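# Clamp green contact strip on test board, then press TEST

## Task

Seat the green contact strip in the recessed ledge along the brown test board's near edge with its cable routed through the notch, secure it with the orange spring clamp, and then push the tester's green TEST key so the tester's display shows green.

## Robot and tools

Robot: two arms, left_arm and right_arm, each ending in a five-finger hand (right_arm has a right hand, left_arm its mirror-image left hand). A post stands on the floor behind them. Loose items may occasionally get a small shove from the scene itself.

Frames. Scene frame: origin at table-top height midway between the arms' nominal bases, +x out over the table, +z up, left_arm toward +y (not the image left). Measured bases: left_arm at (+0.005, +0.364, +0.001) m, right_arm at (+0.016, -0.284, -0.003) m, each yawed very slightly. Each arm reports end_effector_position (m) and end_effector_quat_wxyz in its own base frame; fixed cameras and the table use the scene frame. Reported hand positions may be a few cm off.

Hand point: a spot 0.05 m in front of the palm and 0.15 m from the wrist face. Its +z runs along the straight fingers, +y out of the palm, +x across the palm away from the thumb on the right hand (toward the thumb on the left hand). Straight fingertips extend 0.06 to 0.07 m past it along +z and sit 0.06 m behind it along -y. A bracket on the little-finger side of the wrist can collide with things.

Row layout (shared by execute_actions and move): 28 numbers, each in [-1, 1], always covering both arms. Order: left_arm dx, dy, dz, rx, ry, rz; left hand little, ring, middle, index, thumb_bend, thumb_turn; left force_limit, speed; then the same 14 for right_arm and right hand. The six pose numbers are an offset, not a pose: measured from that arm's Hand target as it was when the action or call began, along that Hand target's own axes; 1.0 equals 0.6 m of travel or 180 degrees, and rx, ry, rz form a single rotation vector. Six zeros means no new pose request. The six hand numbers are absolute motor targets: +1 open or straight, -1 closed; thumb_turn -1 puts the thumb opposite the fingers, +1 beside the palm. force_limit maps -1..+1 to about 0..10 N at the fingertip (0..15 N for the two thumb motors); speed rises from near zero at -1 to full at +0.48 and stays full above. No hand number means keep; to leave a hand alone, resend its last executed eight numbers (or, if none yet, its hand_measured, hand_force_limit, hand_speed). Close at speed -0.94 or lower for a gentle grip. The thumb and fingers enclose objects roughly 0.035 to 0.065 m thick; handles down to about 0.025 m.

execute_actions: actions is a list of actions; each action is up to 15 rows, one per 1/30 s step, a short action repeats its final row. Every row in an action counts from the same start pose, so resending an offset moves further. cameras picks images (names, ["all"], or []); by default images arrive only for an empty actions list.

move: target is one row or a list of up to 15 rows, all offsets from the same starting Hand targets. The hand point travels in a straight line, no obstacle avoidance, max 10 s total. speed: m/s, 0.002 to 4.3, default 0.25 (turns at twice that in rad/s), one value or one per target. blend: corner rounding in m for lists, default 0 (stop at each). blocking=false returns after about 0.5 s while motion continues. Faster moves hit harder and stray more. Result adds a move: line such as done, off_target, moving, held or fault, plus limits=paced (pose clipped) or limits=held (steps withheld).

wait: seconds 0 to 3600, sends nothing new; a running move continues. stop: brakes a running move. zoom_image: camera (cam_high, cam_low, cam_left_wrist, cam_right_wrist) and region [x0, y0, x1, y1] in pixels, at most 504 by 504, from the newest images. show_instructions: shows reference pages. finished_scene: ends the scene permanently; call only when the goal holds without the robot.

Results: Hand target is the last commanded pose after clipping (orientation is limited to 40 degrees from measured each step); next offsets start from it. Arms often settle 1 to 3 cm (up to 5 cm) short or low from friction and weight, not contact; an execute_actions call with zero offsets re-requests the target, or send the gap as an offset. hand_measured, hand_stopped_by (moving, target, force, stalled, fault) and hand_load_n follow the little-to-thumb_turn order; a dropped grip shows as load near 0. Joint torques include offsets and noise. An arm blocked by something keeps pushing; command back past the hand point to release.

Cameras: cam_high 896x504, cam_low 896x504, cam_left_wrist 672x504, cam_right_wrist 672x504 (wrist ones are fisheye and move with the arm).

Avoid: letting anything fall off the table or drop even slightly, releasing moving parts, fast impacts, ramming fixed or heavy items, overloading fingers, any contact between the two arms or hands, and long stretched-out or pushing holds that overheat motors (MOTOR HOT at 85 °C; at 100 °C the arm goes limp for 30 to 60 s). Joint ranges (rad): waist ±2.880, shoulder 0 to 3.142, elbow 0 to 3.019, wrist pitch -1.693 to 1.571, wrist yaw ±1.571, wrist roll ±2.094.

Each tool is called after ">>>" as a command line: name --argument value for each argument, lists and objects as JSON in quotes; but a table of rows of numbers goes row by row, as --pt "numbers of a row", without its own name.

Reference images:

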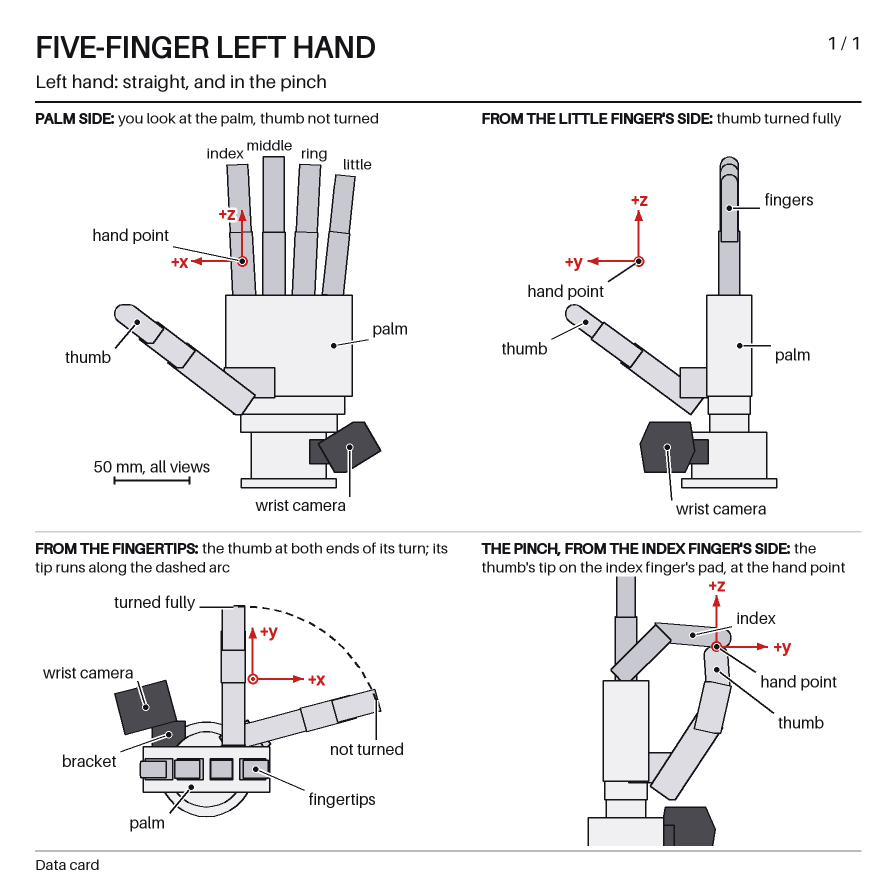

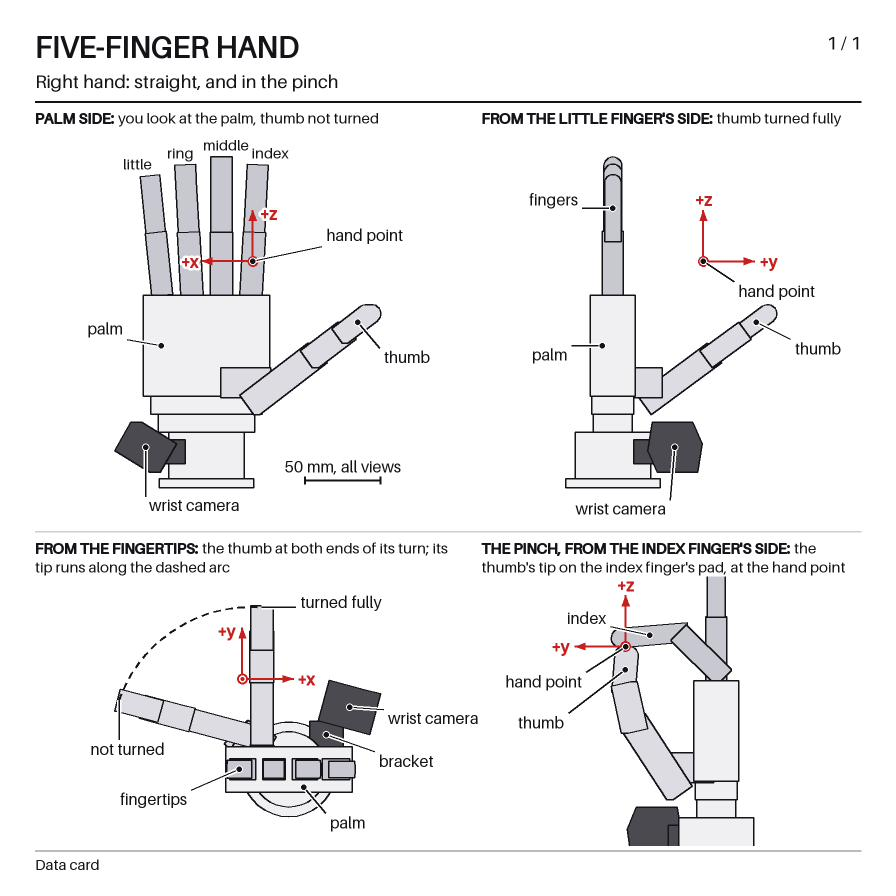

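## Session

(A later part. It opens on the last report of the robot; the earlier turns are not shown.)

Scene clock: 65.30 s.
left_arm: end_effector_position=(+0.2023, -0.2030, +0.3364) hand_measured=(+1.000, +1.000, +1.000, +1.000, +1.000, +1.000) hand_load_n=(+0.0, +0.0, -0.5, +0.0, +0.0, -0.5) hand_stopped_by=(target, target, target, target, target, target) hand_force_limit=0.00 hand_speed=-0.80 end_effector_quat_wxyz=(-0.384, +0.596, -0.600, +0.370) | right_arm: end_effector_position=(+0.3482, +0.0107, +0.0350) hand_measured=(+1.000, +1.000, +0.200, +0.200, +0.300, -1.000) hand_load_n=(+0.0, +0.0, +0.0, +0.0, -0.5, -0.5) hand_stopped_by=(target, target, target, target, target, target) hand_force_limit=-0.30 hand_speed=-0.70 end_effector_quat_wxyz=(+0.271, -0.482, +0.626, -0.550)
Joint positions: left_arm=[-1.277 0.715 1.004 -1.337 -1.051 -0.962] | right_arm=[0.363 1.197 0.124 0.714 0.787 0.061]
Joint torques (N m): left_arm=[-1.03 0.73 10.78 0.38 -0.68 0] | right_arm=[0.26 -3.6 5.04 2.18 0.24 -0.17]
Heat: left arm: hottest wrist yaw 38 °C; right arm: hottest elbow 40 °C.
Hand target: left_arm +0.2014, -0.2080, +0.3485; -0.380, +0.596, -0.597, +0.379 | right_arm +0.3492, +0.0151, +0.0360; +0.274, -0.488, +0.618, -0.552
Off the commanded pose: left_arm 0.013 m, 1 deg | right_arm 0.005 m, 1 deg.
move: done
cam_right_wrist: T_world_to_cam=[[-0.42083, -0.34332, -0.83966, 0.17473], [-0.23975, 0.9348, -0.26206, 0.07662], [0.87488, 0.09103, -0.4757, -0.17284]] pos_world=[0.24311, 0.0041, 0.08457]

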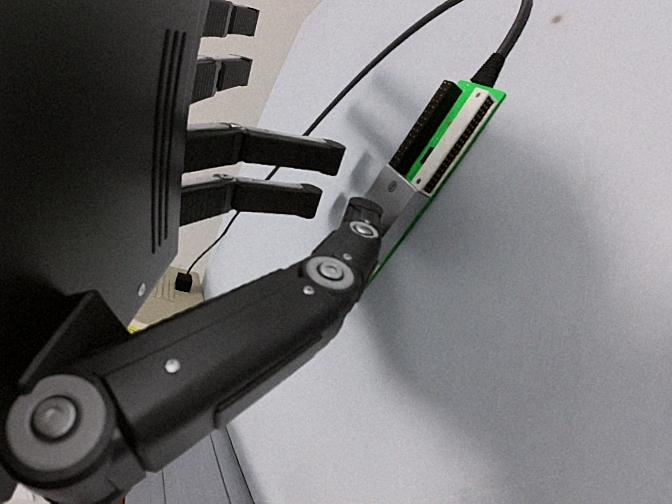

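>>> move --pt "0 0 0 0 0 0 1 1 1 1 1 1 0 -0.8 0.0062 0.0033 -0.0078 0 0 0 1 1 0.2 0.2 0.3 -1 -0.3 -0.7" --pt "0 0 0 0 0 0 1 1 1 1 1 1 0 -0.8 0.002 0.0232 -0.0028 0 0 0 1 1 0.2 0.2 0.3 -1 -0.3 -0.7" --speed 0.04 --cameras '["cam_right_wrist"]'

>>> zoom_image --camera "cam_right_wrist" --region '[280, 60, 560, 320]'

Scene clock: 67.70 s.
left_arm: end_effector_position=(+0.2023, -0.2030, +0.3364) hand_measured=(+1.000, +1.000, +1.000, +1.000, +1.000, +1.000) hand_load_n=(+0.0, +0.0, +0.0, -0.5, +0.0, -0.5) hand_stopped_by=(target, target, target, target, target, target) hand_force_limit=0.00 hand_speed=-0.80 end_effector_quat_wxyz=(-0.384, +0.596, -0.600, +0.370) | right_arm: end_effector_position=(+0.3488, +0.0106, +0.0329) hand_measured=(+1.000, +1.000, +0.200, +0.200, +0.300, -1.000) hand_load_n=(+0.0, +0.0, +0.0, +0.0, -4.5, -2.0) hand_stopped_by=(target, target, target, target, target, target) hand_force_limit=-0.30 hand_speed=-0.70 end_effector_quat_wxyz=(+0.282, -0.471, +0.624, -0.556)
Joint positions: left_arm=[-1.277 0.715 1.004 -1.337 -1.051 -0.962] | right_arm=[0.367 1.26 0.106 0.832 0.795 0.056]
Joint torques (N m): left_arm=[-1.03 0.79 10.8 0.38 -0.68 0] | right_arm=[0.26 -2.96 3.86 1.47 0.04 -0.11]
Heat: left arm: hottest wrist yaw 38 °C; right arm: hottest elbow 40 °C.
Hand target: left_arm +0.2014, -0.2080, +0.3485; -0.380, +0.596, -0.597, +0.379 | right_arm +0.3430, +0.0134, +0.0233; +0.274, -0.489, +0.618, -0.552
Off the commanded pose: left_arm 0.013 m, 1 deg | right_arm 0.011 m, 2 deg.
move: off_target (right_arm)
cam_right_wrist: T_world_to_cam=[[-0.39392, -0.33674, -0.85524, 0.1642], [-0.22832, 0.93716, -0.26383, 0.07225], [0.89033, 0.09134, -0.44605, -0.1807]] pos_world=[0.24206, 0.00409, 0.07889]

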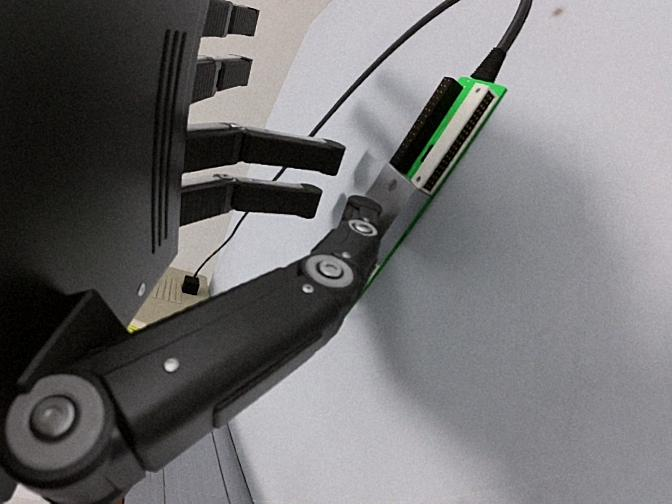

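Scaled by 1.800 from the camera's image (finer frame: 960x720).

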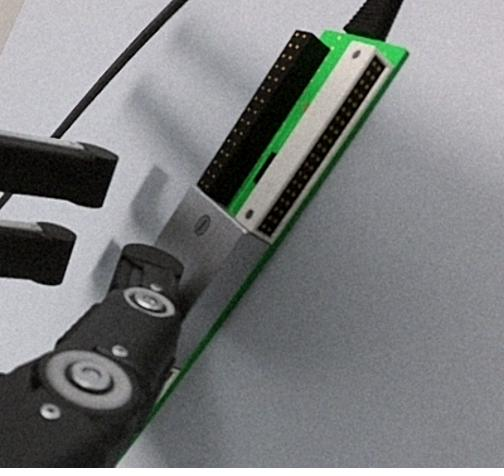

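>>> move --pt "0 0 0 0 0 0 1 1 1 1 1 1 0 -0.8 0.0215 -0.0762 -0.0417 0 0 0 1 1 0.2 0.2 0.3 -1 -0.3 -0.7" --pt "0 0 0 0 0 0 1 1 1 1 1 1 0 -0.8 0.0082 -0.0188 -0.0162 0 0 0 1 1 0.2 0.2 0.3 -1 -0.3 -0.7" --speed 0.08 --cameras '["cam_right_wrist"]'

>>> zoom_image --camera "cam_right_wrist" --region '[280, 60, 560, 320]'

Scene clock: 70.60 s.
left_arm: end_effector_position=(+0.2023, -0.2030, +0.3364) hand_measured=(+1.000, +1.000, +1.000, +1.000, +1.000, +1.000) hand_load_n=(+0.0, +0.0, +0.0, +0.0, +0.0, +0.0) hand_stopped_by=(target, target, target, target, target, target) hand_force_limit=0.00 hand_speed=-0.80 end_effector_quat_wxyz=(-0.384, +0.596, -0.600, +0.370) | right_arm: end_effector_position=(+0.3333, +0.0162, +0.0341) hand_measured=(+1.000, +1.000, +0.200, +0.200, +0.300, -1.000) hand_load_n=(+0.0, +0.0, +0.0, +0.0, +0.0, +0.0) hand_stopped_by=(target, target, target, target, target, target) hand_force_limit=-0.30 hand_speed=-0.70 end_effector_quat_wxyz=(+0.271, -0.496, +0.617, -0.548)
Joint positions: left_arm=[-1.277 0.715 1.004 -1.337 -1.051 -0.962] | right_arm=[0.406 1.131 0.094 0.665 0.805 0.056]
Joint torques (N m): left_arm=[-1.03 0.73 10.78 0.38 -0.68 0] | right_arm=[-1.67 -3.31 5.38 2.14 0.29 -0.02]
Heat: left arm: hottest wrist yaw 38 °C; right arm: hottest elbow 40 °C.
Hand target: left_arm +0.2014, -0.2080, +0.3485; -0.380, +0.596, -0.597, +0.379 | right_arm +0.3361, +0.0140, +0.0375; +0.274, -0.488, +0.618, -0.552
Off the commanded pose: left_arm 0.013 m, 1 deg | right_arm 0.005 m, 1 deg.
move: done
cam_right_wrist: T_world_to_cam=[[-0.421, -0.3673, -0.82937, 0.16965], [-0.26812, 0.92388, -0.27306, 0.07764], [0.86653, 0.10741, -0.48743, -0.15785]] pos_world=[0.22902, 0.00754, 0.08496]

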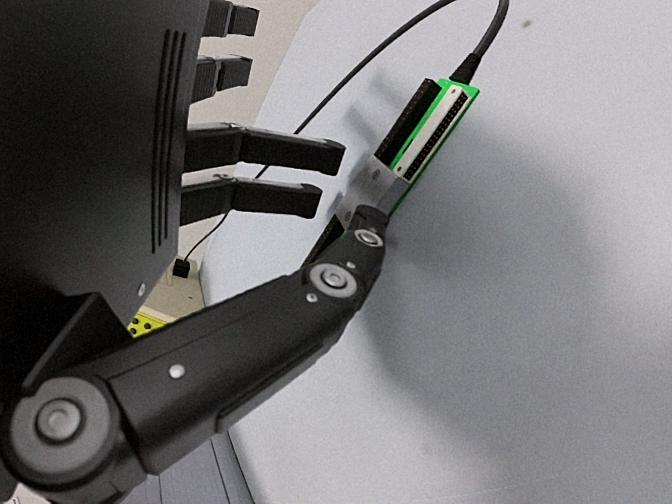

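Scaled by 1.800 from the camera's image (finer frame: 960x720).

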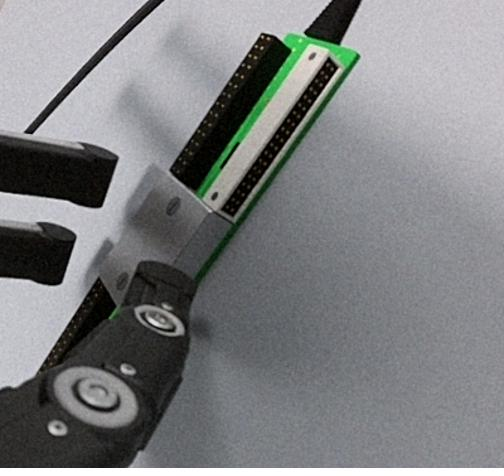

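>>> move --target '[0,0,0,0,0,0,1,1,1,1,1,1,0,-0.8,-0.0008,0.0215,0.0117,0,0,0,1,1,0.2,0.2,0.3,-1,-0.3,-0.7]' --speed 0.05 --cameras '["cam_right_wrist"]'

>>> zoom_image --camera "cam_right_wrist" --region '[280, 60, 560, 320]'

Scene clock: 72.20 s.
left_arm: end_effector_position=(+0.2023, -0.2030, +0.3364) hand_measured=(+1.000, +1.000, +1.000, +1.000, +1.000, +1.000) hand_load_n=(+0.0, +0.0, +0.0, +0.0, +0.0, -0.5) hand_stopped_by=(target, target, target, target, target, target) hand_force_limit=0.00 hand_speed=-0.80 end_effector_quat_wxyz=(-0.384, +0.596, -0.600, +0.370) | right_arm: end_effector_position=(+0.3389, +0.0164, +0.0251) hand_measured=(+1.000, +1.000, +0.200, +0.200, +0.300, -1.000) hand_load_n=(+0.0, +0.0, +0.0, +0.0, -1.0, -0.5) hand_stopped_by=(target, target, target, target, target, target) hand_force_limit=-0.30 hand_speed=-0.70 end_effector_quat_wxyz=(+0.281, -0.489, +0.618, -0.548)
Joint positions: left_arm=[-1.277 0.715 1.004 -1.337 -1.051 -0.962] | right_arm=[0.39 1.252 0.086 0.818 0.786 0.056]
Joint torques (N m): left_arm=[-1.03 0.79 10.8 0.38 -0.69 0] | right_arm=[-2.08 -3.19 4.26 1.98 0.19 -0.14]
Heat: left arm: hottest wrist yaw 38 °C; right arm: hottest elbow 40 °C.
Hand target: left_arm +0.2014, -0.2080, +0.3485; -0.380, +0.596, -0.597, +0.379 | right_arm +0.3386, +0.0104, +0.0234; +0.274, -0.488, +0.618, -0.552
Off the commanded pose: left_arm 0.013 m, 1 deg | right_arm 0.006 m, 1 deg.
move: done
cam_right_wrist: T_world_to_cam=[[-0.40438, -0.35522, -0.84279, 0.1591], [-0.26438, 0.92756, -0.26409, 0.07494], [0.87554, 0.11603, -0.469, -0.17079]] pos_world=[0.23369, 0.00682, 0.07377]

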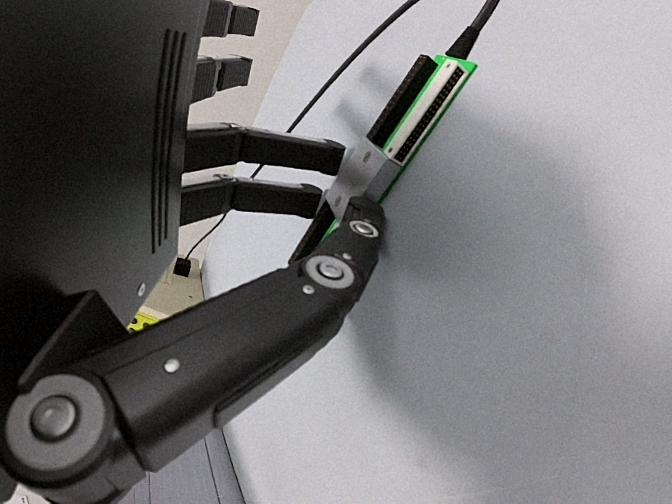

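Scaled by 1.800 from the camera's image (finer frame: 960x720).

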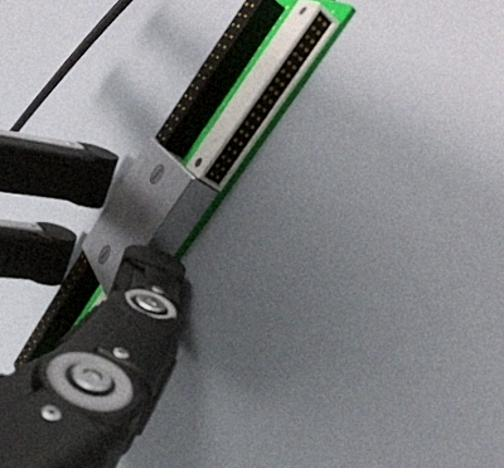

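>>> move --pt "0 0 0 0 0 0 1 1 1 1 1 1 0 -0.8 0 0 0 -0.0167 0 0 1 1 0.2 0.2 0.27 -1 -0.3 -0.8" --pt "0 0 0 0 0 0 1 1 1 1 1 1 0 -0.8 0 0 0 -0.0167 0 0 1 1 0.0 0.0 0.27 -1 -0.6 -0.92" --speed 0.04 --cameras '["cam_right_wrist"]'

>>> zoom_image --camera "cam_right_wrist" --region '[280, 60, 560, 320]'

Scene clock: 74.93 s.
left_arm: end_effector_position=(+0.2023, -0.2030, +0.3364) hand_measured=(+1.000, +1.000, +1.000, +1.000, +1.000, +1.000) hand_load_n=(+0.0, +0.0, +0.0, +0.0, +0.0, +0.0) hand_stopped_by=(target, target, target, target, target, target) hand_force_limit=0.00 hand_speed=-0.80 end_effector_quat_wxyz=(-0.384, +0.596, -0.600, +0.370) | right_arm: end_effector_position=(+0.3356, +0.0142, +0.0239) hand_measured=(+1.000, +1.000, +0.172, +0.194, +0.270, -1.000) hand_load_n=(+0.0, -0.5, +1.5, +0.0, +0.0, +0.0) hand_stopped_by=(target, target, force, force, target, target) hand_force_limit=-0.60 hand_speed=-0.92 end_effector_quat_wxyz=(+0.267, -0.499, +0.626, -0.536)
Joint positions: left_arm=[-1.277 0.715 1.004 -1.337 -1.051 -0.962] | right_arm=[0.377 1.175 0.102 0.669 0.77 0.078]
Joint torques (N m): left_arm=[-1.08 0.79 10.78 0.38 -0.68 0] | right_arm=[-2.08 -3.55 5.82 0.5 0.21 0.07]
Heat: left arm: hottest wrist yaw 38 °C; right arm: hottest elbow 40 °C.
Hand target: left_arm +0.2014, -0.2080, +0.3485; -0.380, +0.596, -0.597, +0.379 | right_arm +0.3386, +0.0105, +0.0235; +0.261, -0.495, +0.632, -0.535
Off the commanded pose: left_arm 0.013 m, 1 deg | right_arm 0.005 m, 1 deg.
move: done
cam_right_wrist: T_world_to_cam=[[-0.44334, -0.35007, -0.82517, 0.16861], [-0.27196, 0.92972, -0.24831, 0.07789], [0.8541, 0.11432, -0.50739, -0.16009]] pos_world=[0.23266, 0.00491, 0.07725]

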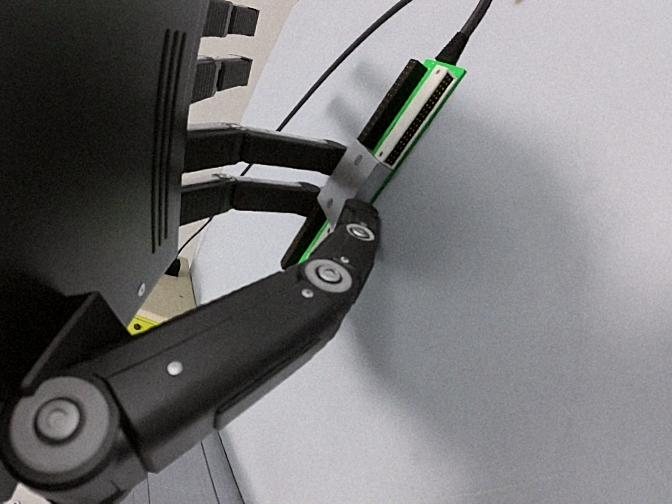

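Scaled by 1.800 from the camera's image (finer frame: 960x720).

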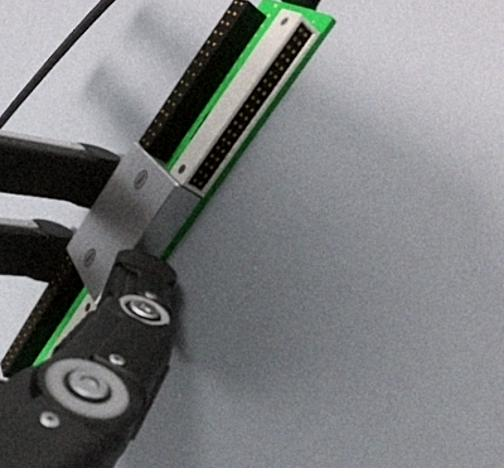

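>>> move --target '[0,0,0,0,0,0,1,1,1,1,1,1,0,-0.8,0,0,0,0,0,0,1,1,0.02,0.02,0.27,-1,-0.2,-0.9]' --speed 0.04 --cameras '["cam_right_wrist"]'

>>> zoom_image --camera "cam_right_wrist" --region '[280, 60, 560, 320]'

Scene clock: 78.40 s.
left_arm: end_effector_position=(+0.2023, -0.2030, +0.3364) hand_measured=(+1.000, +1.000, +1.000, +1.000, +1.000, +1.000) hand_load_n=(+0.0, +0.0, -0.5, +0.0, +0.0, +0.0) hand_stopped_by=(target, target, target, target, target, target) hand_force_limit=0.00 hand_speed=-0.80 end_effector_quat_wxyz=(-0.384, +0.596, -0.600, +0.370) | right_arm: end_effector_position=(+0.3381, +0.0141, +0.0259) hand_measured=(+1.000, +1.000, +0.034, +0.030, +0.270, -1.000) hand_load_n=(+0.0, +0.0, +5.5, +5.0, +4.0, +0.0) hand_stopped_by=(target, target, force, force, target, target) hand_force_limit=-0.20 hand_speed=-0.90 end_effector_quat_wxyz=(+0.269, -0.496, +0.627, -0.537)
Joint positions: left_arm=[-1.277 0.715 1.004 -1.337 -1.051 -0.962] | right_arm=[0.373 1.175 0.107 0.669 0.77 0.079]
Joint torques (N m): left_arm=[-1.03 0.79 10.8 0.38 -0.68 0] | right_arm=[-1.73 -3.72 5.48 0.55 0.19 0.07]
Heat: left arm: hottest wrist yaw 38 °C; right arm: hottest elbow 40 °C.
Hand target: left_arm +0.2014, -0.2080, +0.3485; -0.380, +0.596, -0.597, +0.379 | right_arm +0.3386, +0.0104, +0.0235; +0.261, -0.495, +0.632, -0.535
Off the commanded pose: left_arm 0.013 m, 1 deg | right_arm 0.004 m, 1 deg.
move: done
cam_right_wrist: T_world_to_cam=[[-0.44023, -0.3463, -0.82842, 0.17032], [-0.26726, 0.93135, -0.2473, 0.07756], [0.85719, 0.11254, -0.50256, -0.16221]] pos_world=[0.23476, 0.005, 0.07875]

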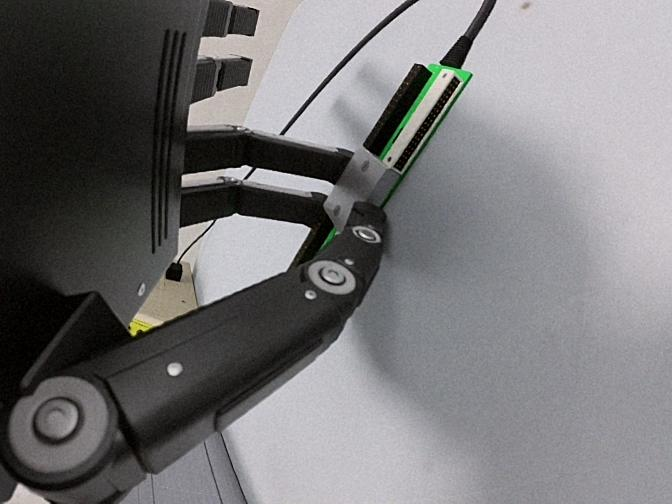

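Scaled by 1.800 from the camera's image (finer frame: 960x720).

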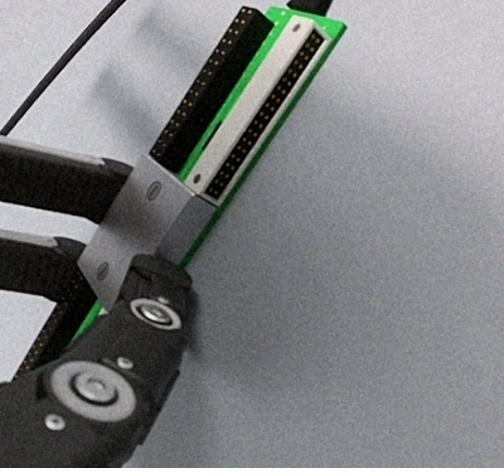

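>>> move --target '[0,0,0,0,0,0,1,1,1,1,1,1,0,-0.8,0.0233,-0.1091,-0.0339,0,0,0,1,1,0.02,0.02,0.27,-1,-0.2,-0.9]' --speed 0.06 --cameras '["cam_right_wrist","cam_high","cam_low"]'

>>> zoom_image --camera "cam_right_wrist" --region '[280, 60, 560, 320]'

Scene clock: 80.33 s.
left_arm: end_effector_position=(+0.2023, -0.2030, +0.3364) hand_measured=(+1.000, +1.000, +1.000, +1.000, +1.000, +1.000) hand_load_n=(+0.0, -0.5, +0.0, +0.0, +0.0, +0.0) hand_stopped_by=(target, target, target, target, target, target) hand_force_limit=0.00 hand_speed=-0.80 end_effector_quat_wxyz=(-0.384, +0.596, -0.600, +0.370) | right_arm: end_effector_position=(+0.3217, +0.0079, +0.0698) hand_measured=(+1.000, +1.000, +0.034, +0.030, +0.270, -1.000) hand_load_n=(+0.0, +0.0, +5.0, +3.5, +6.5, +0.0) hand_stopped_by=(target, target, force, force, target, target) hand_force_limit=-0.20 hand_speed=-0.90 end_effector_quat_wxyz=(+0.245, -0.515, +0.628, -0.529)
Joint positions: left_arm=[-1.277 0.715 1.004 -1.337 -1.051 -0.962] | right_arm=[0.373 0.782 0.175 0.146 0.769 0.08]
Joint torques (N m): left_arm=[-1.08 0.79 10.8 0.38 -0.69 0] | right_arm=[-1.67 -2.32 10.8 1.21 0.31 0.06]
Heat: left arm: hottest wrist yaw 38 °C; right arm: hottest elbow 40 °C.
Hand target: left_arm +0.2014, -0.2080, +0.3485; -0.380, +0.596, -0.597, +0.379 | right_arm +0.3385, +0.0105, +0.0933; +0.261, -0.495, +0.632, -0.535
Off the commanded pose: left_arm 0.013 m, 1 deg | right_arm 0.029 m, 3 deg.
move: off_target (right_arm)
cam_right_wrist: T_world_to_cam=[[-0.48764, -0.36452, -0.7933, 0.21021], [-0.28271, 0.92564, -0.25154, 0.09512], [0.826, 0.10161, -0.55443, -0.11181]] pos_world=[0.22175, -0.00006, 0.1287]
Images, in order (width x height): cam_high 896x504, cam_low 896x504, cam_right_wrist 672x504.

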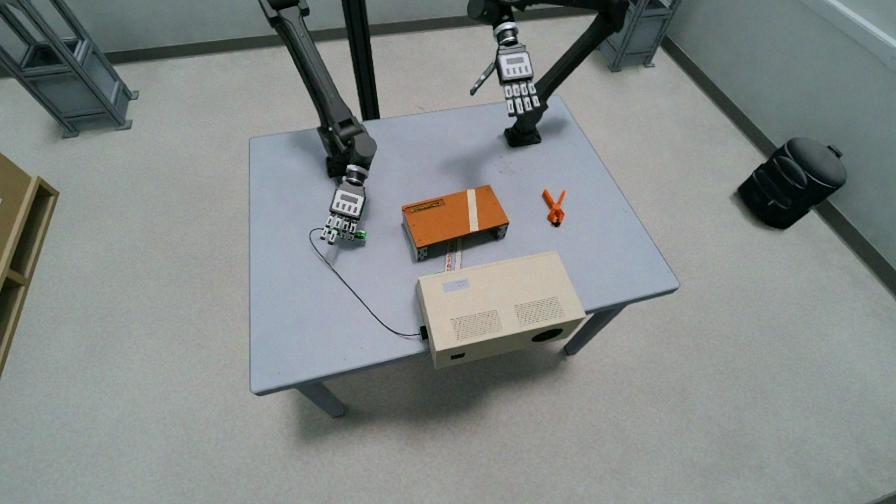

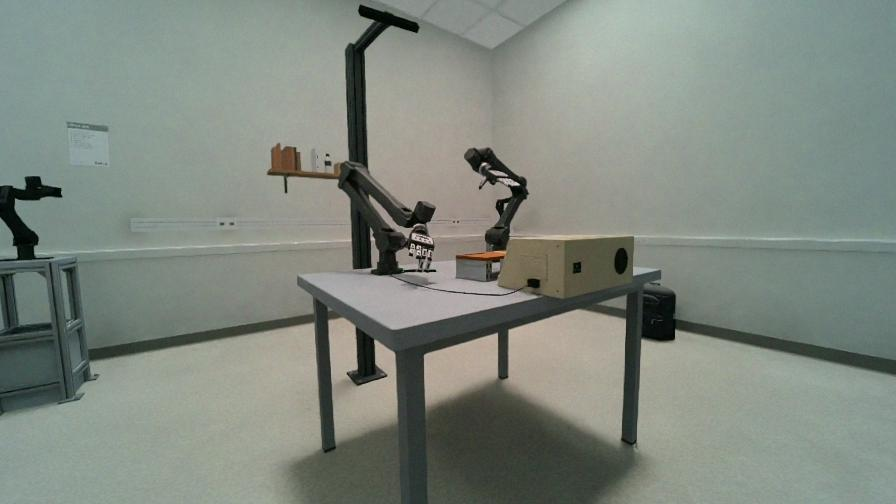

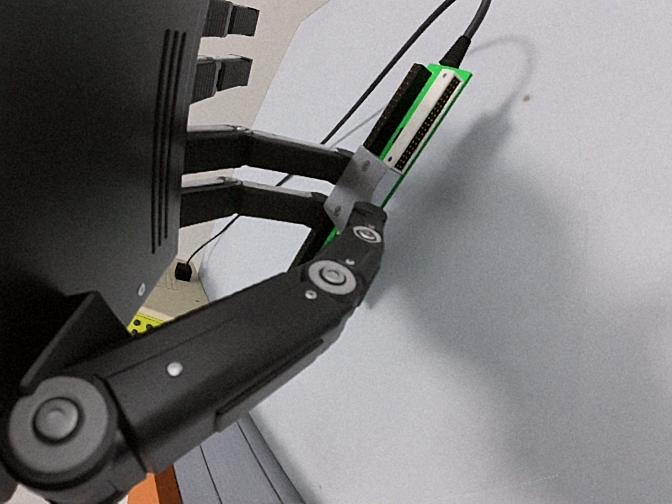

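Scaled by 1.800 from the camera's image (finer frame: 960x720).

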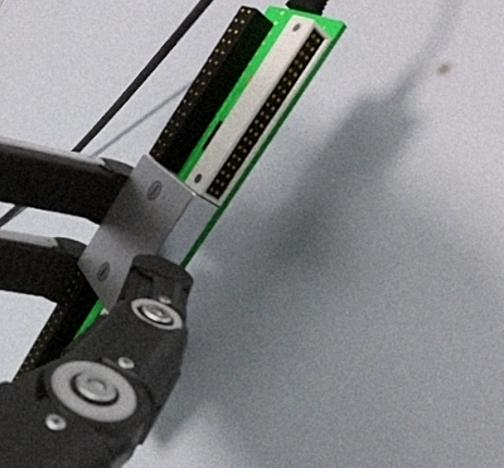

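>>> move --pt "0 0 0 0 0 0 1 1 1 1 1 1 0 -0.8 0.0267 -0.1246 -0.0385 0 0 0 1 1 0.02 0.02 0.27 -1 -0.2 -0.9" --pt "0 0 0 0 0 0 1 1 1 1 1 1 0 -0.8 -0.2892 -0.1352 -0.2602 0.0367 -0.1713 -0.0532 1 1 0.02 0.02 0.27 -1 -0.2 -0.9" --speed 0.1 --blend 0.03 --cameras '["all"]'

Scene clock: 85.53 s.
left_arm: end_effector_position=(+0.2023, -0.2030, +0.3364) hand_measured=(+1.000, +1.000, +1.000, +1.000, +1.000, +1.000) hand_load_n=(+0.0, +0.0, +0.0, +0.0, +0.0, +0.0) hand_stopped_by=(target, target, target, target, target, target) hand_force_limit=0.00 hand_speed=-0.80 end_effector_quat_wxyz=(-0.384, +0.596, -0.600, +0.370) | right_arm: end_effector_position=(+0.2881, +0.2193, +0.1503) hand_measured=(+1.000, +1.000, +0.034, +0.030, +0.270, -1.000) hand_load_n=(+0.0, +0.0, +4.5, +3.5, +6.5, +0.0) hand_stopped_by=(target, target, force, force, target, target) hand_force_limit=-0.20 hand_speed=-0.90 end_effector_quat_wxyz=(-0.376, +0.668, -0.468, +0.440)
Joint positions: left_arm=[-1.277 0.715 1.004 -1.337 -1.051 -0.962] | right_arm=[0.975 0.803 0.434 -0.132 0.815 0.127]
Joint torques (N m): left_arm=[-1.03 0.79 10.8 0.38 -0.68 0] | right_arm=[0.21 -2.78 12.12 2.09 0.33 -0.1]
Heat: left arm: hottest wrist yaw 38 °C; right arm: hottest elbow 41 °C.
Hand target: left_arm +0.2014, -0.2080, +0.3485; -0.380, +0.596, -0.597, +0.379 | right_arm +0.2969, +0.2381, +0.1799; -0.402, +0.654, -0.466, +0.439
Off the commanded pose: left_arm 0.013 m, 1 deg | right_arm 0.036 m, 3 deg.
move: off_target (right_arm)
cam_left_wrist: T_world_to_cam=[[0.47095, -0.27618, 0.83781, -0.42415], [-0.54168, -0.84013, 0.02755, -0.06758], [0.69626, -0.46681, -0.54526, 0.05846]] pos_world=[0.12245, -0.14663, 0.3891]
cam_right_wrist: T_world_to_cam=[[-0.23538, -0.56511, -0.79073, 0.30569], [-0.72515, 0.64382, -0.24426, 0.09836], [0.64712, 0.5159, -0.56132, -0.09914]] pos_world=[0.20743, 0.16056, 0.2101]

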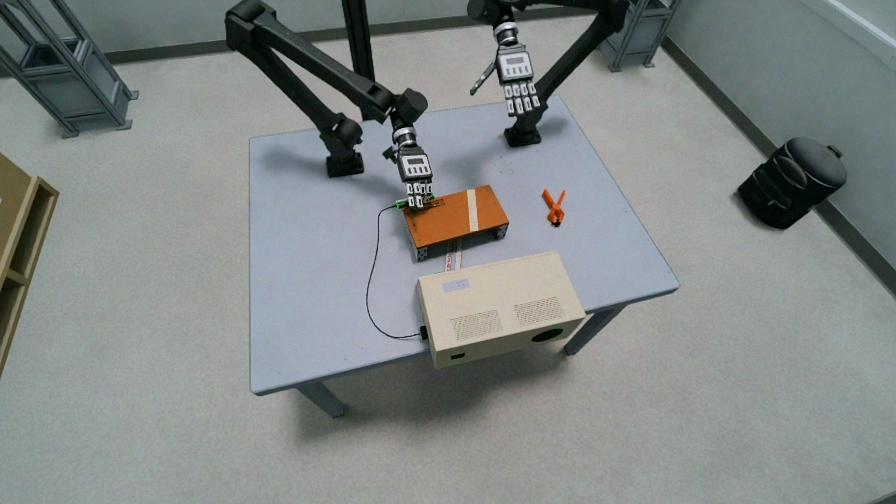

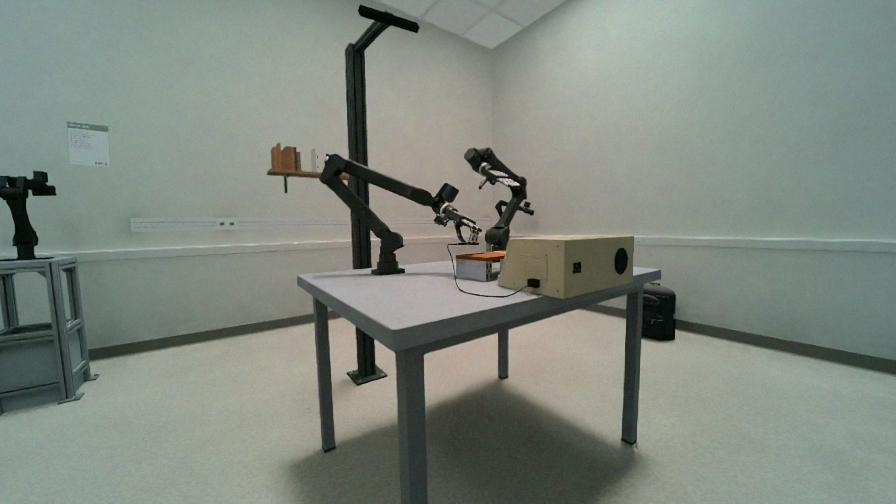

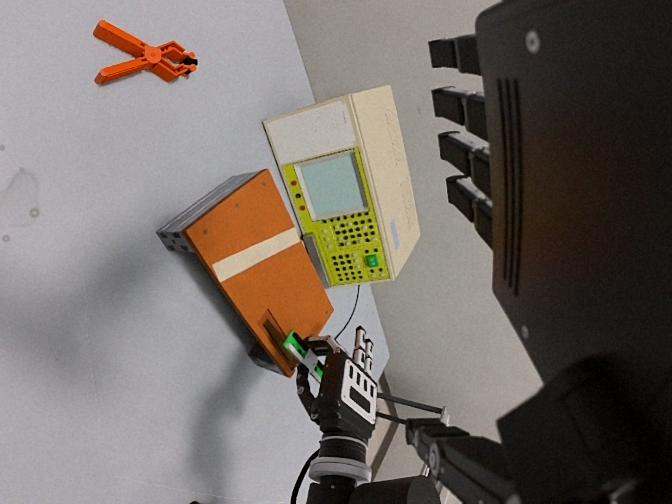

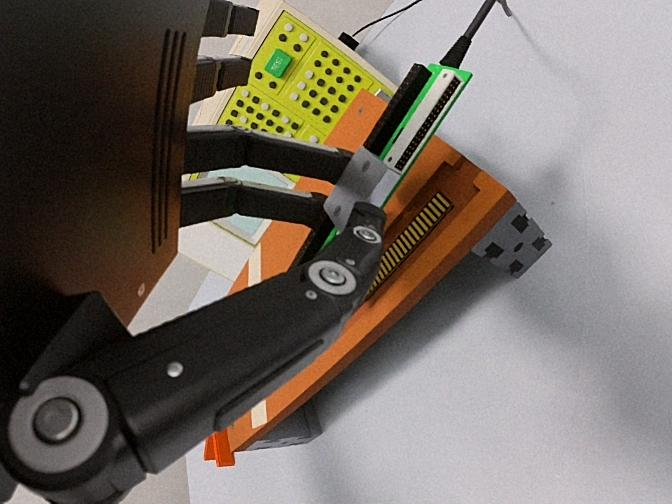

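>>> zoom_image --camera "cam_right_wrist" --region '[340, 60, 560, 300]'

>>> zoom_image --camera "cam_left_wrist" --region '[230, 290, 350, 400]'

Scaled by 2.100 from the camera's image (finer frame: 960x720).

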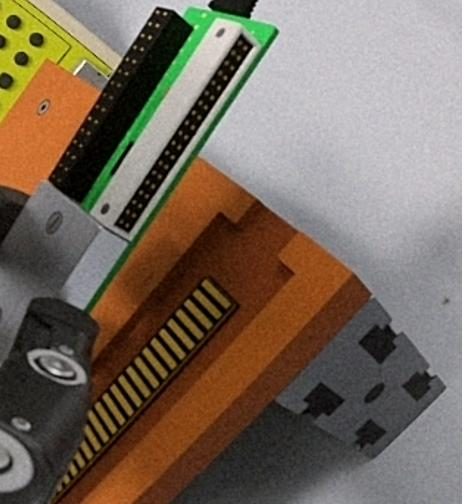

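Scaled by 4.200 from the camera's image (finer frame: 960x720).

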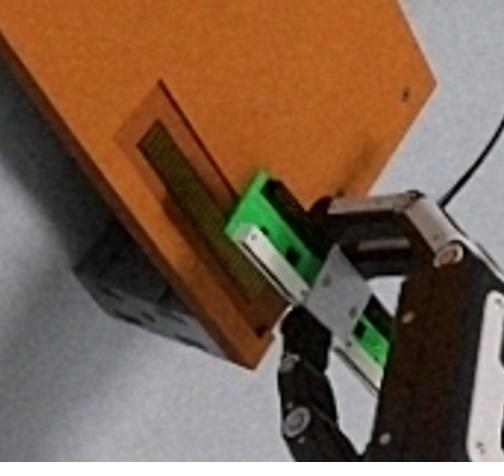

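>>> move --target '[0,0,0,0,0,0,1,1,1,1,1,1,0,-0.8,-0.048,0.069,0.0313,0.0194,-0.0117,0.0083,1,1,0.02,0.02,0.27,-1,-0.2,-0.9]' --speed 0.06 --cameras '["cam_right_wrist","cam_left_wrist"]'

>>> zoom_image --camera "cam_right_wrist" --region '[340, 60, 560, 300]'

>>> zoom_image --camera "cam_left_wrist" --region '[230, 290, 350, 400]'

Scene clock: 89.00 s.
left_arm: end_effector_position=(+0.2023, -0.2030, +0.3364) hand_measured=(+1.000, +1.000, +1.000, +1.000, +1.000, +1.000) hand_load_n=(+0.0, +0.0, +0.0, +0.0, +0.0, +0.0) hand_stopped_by=(target, target, target, target, target, target) hand_force_limit=0.00 hand_speed=-0.80 end_effector_quat_wxyz=(-0.384, +0.596, -0.600, +0.370) | right_arm: end_effector_position=(+0.2996, +0.2502, +0.1233) hand_measured=(+1.000, +1.000, +0.034, +0.030, +0.270, -1.000) hand_load_n=(+0.0, +0.0, +4.5, +3.5, +6.5, +0.0) hand_stopped_by=(target, target, force, force, target, target) hand_force_limit=-0.20 hand_speed=-0.90 end_effector_quat_wxyz=(-0.427, +0.644, -0.462, +0.436)
Joint positions: left_arm=[-1.277 0.715 1.004 -1.337 -1.051 -0.962] | right_arm=[0.995 0.963 0.357 0.229 0.806 0.105]
Joint torques (N m): left_arm=[-1.08 0.79 10.8 0.39 -0.69 0] | right_arm=[0.5 -4.07 8.16 2.19 0.23 -0.14]
Heat: left arm: hottest wrist yaw 38 °C; right arm: hottest elbow 41 °C.
Hand target: left_arm +0.2014, -0.2080, +0.3485; -0.380, +0.596, -0.597, +0.379 | right_arm +0.2990, +0.2580, +0.1299; -0.436, +0.644, -0.453, +0.436
Off the commanded pose: left_arm 0.013 m, 1 deg | right_arm 0.010 m, 1 deg.
move: done
cam_left_wrist: T_world_to_cam=[[0.47095, -0.27618, 0.83781, -0.42415], [-0.54168, -0.84013, 0.02755, -0.06758], [0.69626, -0.46681, -0.54526, 0.05846]] pos_world=[0.12245, -0.14663, 0.3891]
cam_right_wrist: T_world_to_cam=[[-0.16111, -0.50165, -0.84994, 0.27372], [-0.73022, 0.63994, -0.23929, 0.08204], [0.66394, 0.58209, -0.46941, -0.17063]] pos_world=[0.2173, 0.18414, 0.17218]
Images, in order (width x height): cam_left_wrist 672x504, cam_right_wrist 672x504.

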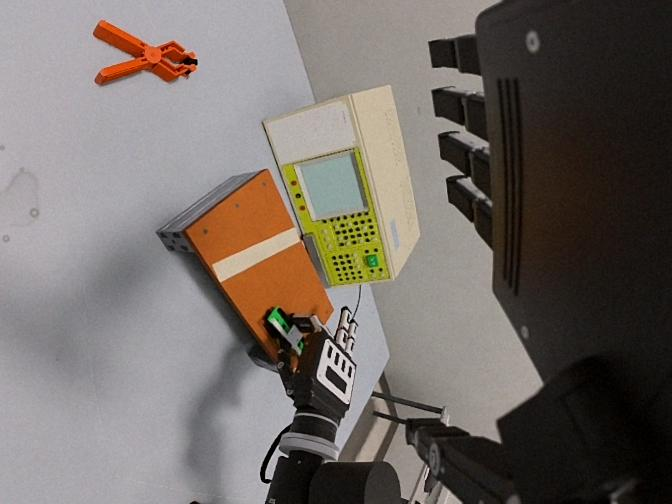

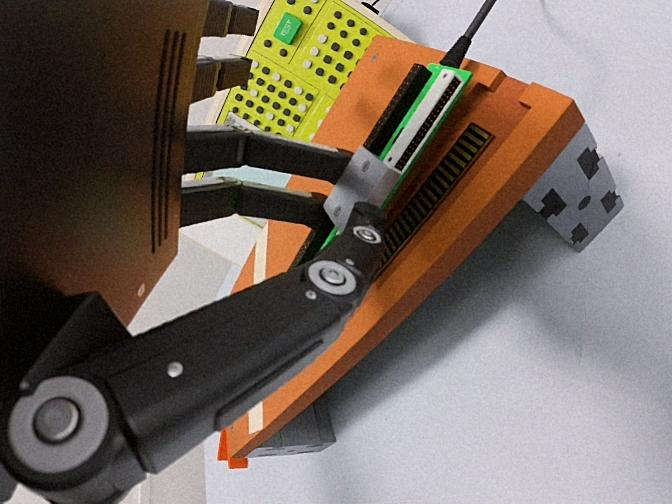

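Scaled by 2.100 from the camera's image (finer frame: 960x720).

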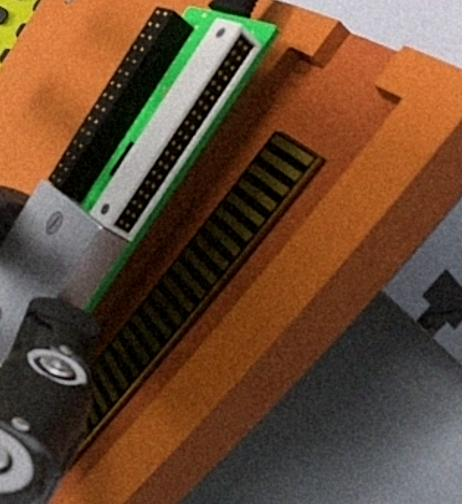

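Scaled by 4.200 from the camera's image (finer frame: 960x720).

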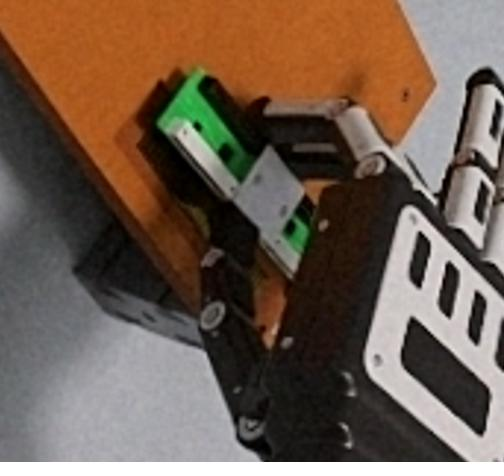

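>>> move --target '[0,0,0,0,0,0,1,1,1,1,1,1,0,-0.8,-0.0008,0.0197,-0.0097,-0.0078,0.004,-0.009,1,1,0.02,0.02,0.27,-1,-0.2,-0.9]' --speed 0.05 --cameras '["cam_right_wrist","cam_left_wrist"]'

>>> zoom_image --camera "cam_right_wrist" --region '[340, 40, 620, 300]'

>>> zoom_image --camera "cam_left_wrist" --region '[240, 280, 330, 380]'

Scene clock: 91.47 s.
left_arm: end_effector_position=(+0.2023, -0.2030, +0.3364) hand_measured=(+1.000, +1.000, +1.000, +1.000, +1.000, +1.000) hand_load_n=(+0.0, +0.0, +0.0, +0.0, +0.0, -0.5) hand_stopped_by=(target, target, target, target, target, target) hand_force_limit=0.00 hand_speed=-0.80 end_effector_quat_wxyz=(-0.384, +0.596, -0.600, +0.370) | right_arm: end_effector_position=(+0.2933, +0.2501, +0.1190) hand_measured=(+1.000, +1.000, +0.034, +0.030, +0.270, -1.000) hand_load_n=(+0.0, +0.0, +4.5, +3.5, +6.5, +0.5) hand_stopped_by=(target, target, force, force, target, target) hand_force_limit=-0.20 hand_speed=-0.90 end_effector_quat_wxyz=(-0.418, +0.649, -0.457, +0.442)
Joint positions: left_arm=[-1.277 0.715 1.004 -1.337 -1.051 -0.962] | right_arm=[1.023 0.966 0.354 0.213 0.838 0.105]
Joint torques (N m): left_arm=[-1.03 0.79 10.8 0.38 -0.69 0] | right_arm=[0.44 -3.78 8.02 1.17 0.4 -0.04]
Heat: left arm: hottest wrist yaw 38 °C; right arm: hottest elbow 41 °C.
Hand target: left_arm +0.2014, -0.2080, +0.3485; -0.380, +0.596, -0.597, +0.379 | right_arm +0.2909, +0.2551, +0.1200; -0.419, +0.652, -0.452, +0.441
Off the commanded pose: left_arm 0.013 m, 1 deg | right_arm 0.006 m, 1 deg.
move: done
cam_left_wrist: T_world_to_cam=[[0.47095, -0.27618, 0.83781, -0.42415], [-0.54168, -0.84013, 0.02755, -0.06758], [0.69626, -0.46681, -0.54526, 0.05846]] pos_world=[0.12245, -0.14663, 0.3891]
cam_right_wrist: T_world_to_cam=[[-0.16317, -0.52304, -0.83654, 0.2734], [-0.72947, 0.63485, -0.25465, 0.07946], [0.66427, 0.56868, -0.48513, -0.16323]] pos_world=[0.211, 0.18538, 0.16976]
Images, in order (width x height): cam_left_wrist 672x504, cam_right_wrist 672x504.

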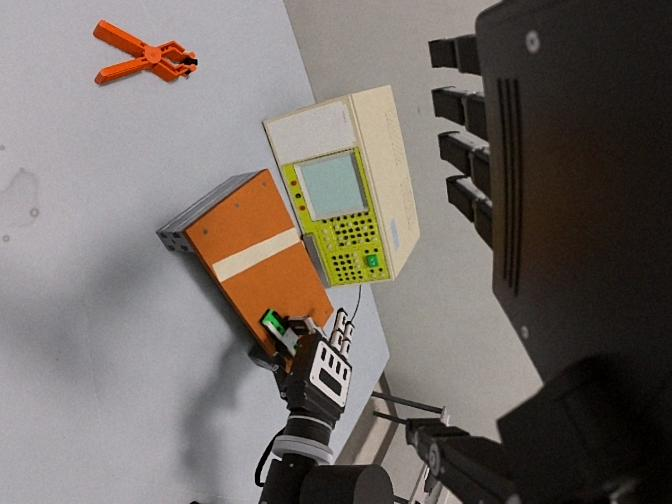

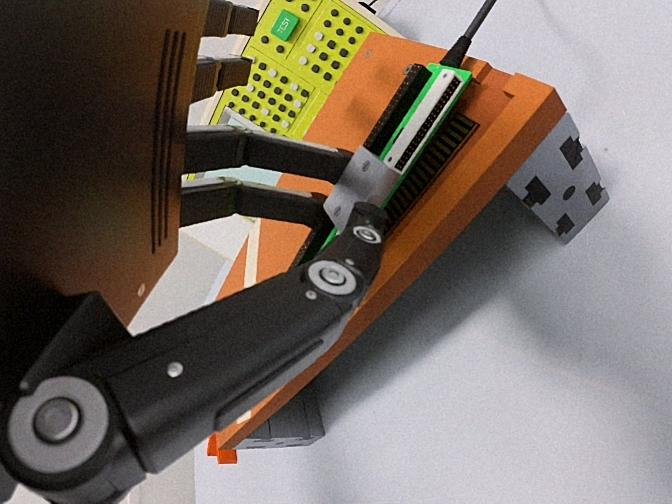

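Scaled by 1.800 from the camera's image (finer frame: 960x720).

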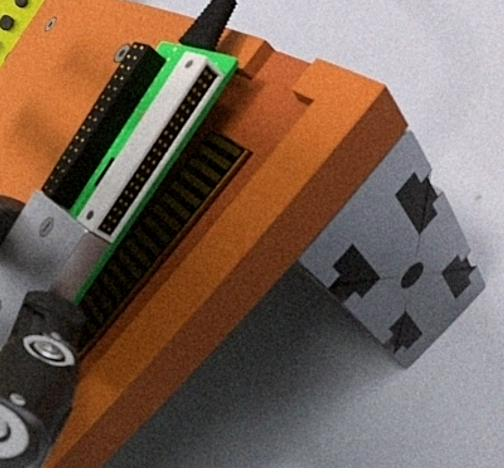

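Scaled by 5.040 from the camera's image (finer frame: 960x720).

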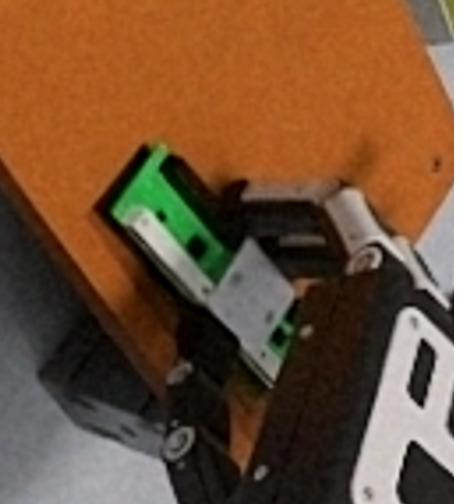

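>>> move --target '[0,0,0,0,0,0,1,1,1,1,1,1,0,-0.8,0.001,0.0183,-0.0083,-0.006,0,0,1,1,0.02,0.02,0.27,-1,-0.2,-0.9]' --speed 0.05 --cameras '["cam_right_wrist","cam_left_wrist"]'

>>> zoom_image --camera "cam_right_wrist" --region '[340, 40, 620, 300]'

Scene clock: 93.43 s.
left_arm: end_effector_position=(+0.2023, -0.2030, +0.3364) hand_measured=(+1.000, +1.000, +1.000, +1.000, +1.000, +1.000) hand_load_n=(+0.0, +0.0, +0.0, -0.5, +0.0, -0.5) hand_stopped_by=(target, target, target, target, target, target) hand_force_limit=0.00 hand_speed=-0.80 end_effector_quat_wxyz=(-0.384, +0.596, -0.600, +0.370) | right_arm: end_effector_position=(+0.2890, +0.2470, +0.1129) hand_measured=(+1.000, +1.000, +0.034, +0.030, +0.270, -1.000) hand_load_n=(+0.0, -0.5, +5.0, +4.5, +5.5, +0.0) hand_stopped_by=(target, target, force, force, target, target) hand_force_limit=-0.20 hand_speed=-0.90 end_effector_quat_wxyz=(-0.411, +0.653, -0.458, +0.442)
Joint positions: left_arm=[-1.277 0.715 1.004 -1.337 -1.051 -0.962] | right_arm=[1.033 0.966 0.346 0.196 0.851 0.116]
Joint torques (N m): left_arm=[-1.03 0.79 10.8 0.38 -0.69 0] | right_arm=[0.56 -4.13 7.49 0.87 0.27 0.13]
Heat: left arm: hottest wrist yaw 38 °C; right arm: hottest elbow 41 °C.
Hand target: left_arm +0.2014, -0.2080, +0.3485; -0.380, +0.596, -0.597, +0.379 | right_arm +0.2839, +0.2511, +0.1111; -0.413, +0.656, -0.456, +0.436
Off the commanded pose: left_arm 0.013 m, 1 deg | right_arm 0.007 m, 1 deg.
move: done
cam_left_wrist: T_world_to_cam=[[0.47095, -0.27618, 0.83781, -0.42415], [-0.54168, -0.84013, 0.02755, -0.06758], [0.69626, -0.46681, -0.54526, 0.05846]] pos_world=[0.12245, -0.14663, 0.3891]
cam_right_wrist: T_world_to_cam=[[-0.1738, -0.53267, -0.82828, 0.27048], [-0.72904, 0.63503, -0.25542, 0.07666], [0.66204, 0.55946, -0.4987, -0.15712]] pos_world=[0.20692, 0.1833, 0.16525]
Images, in order (width x height): cam_left_wrist 672x504, cam_right_wrist 672x504.

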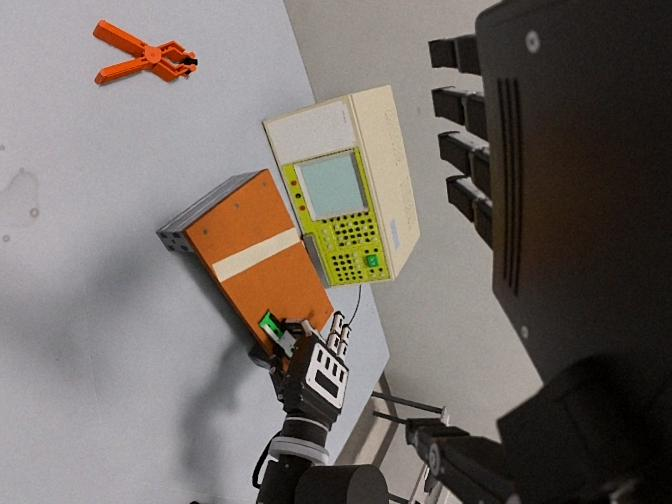

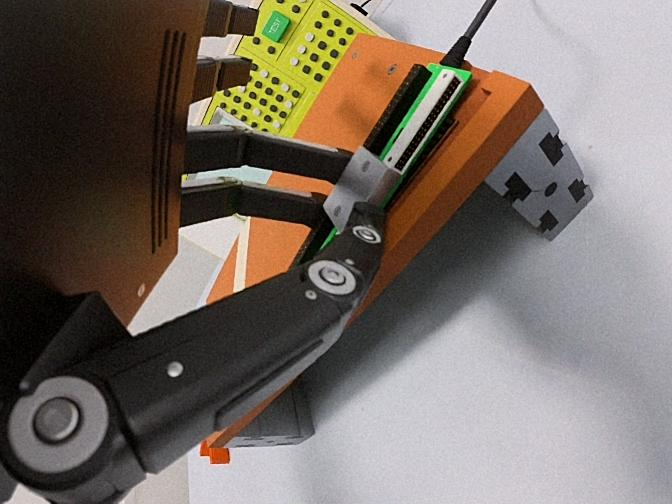

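Scaled by 1.800 from the camera's image (finer frame: 960x720).

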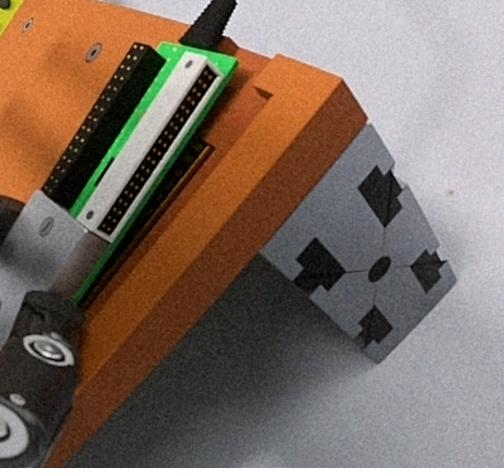

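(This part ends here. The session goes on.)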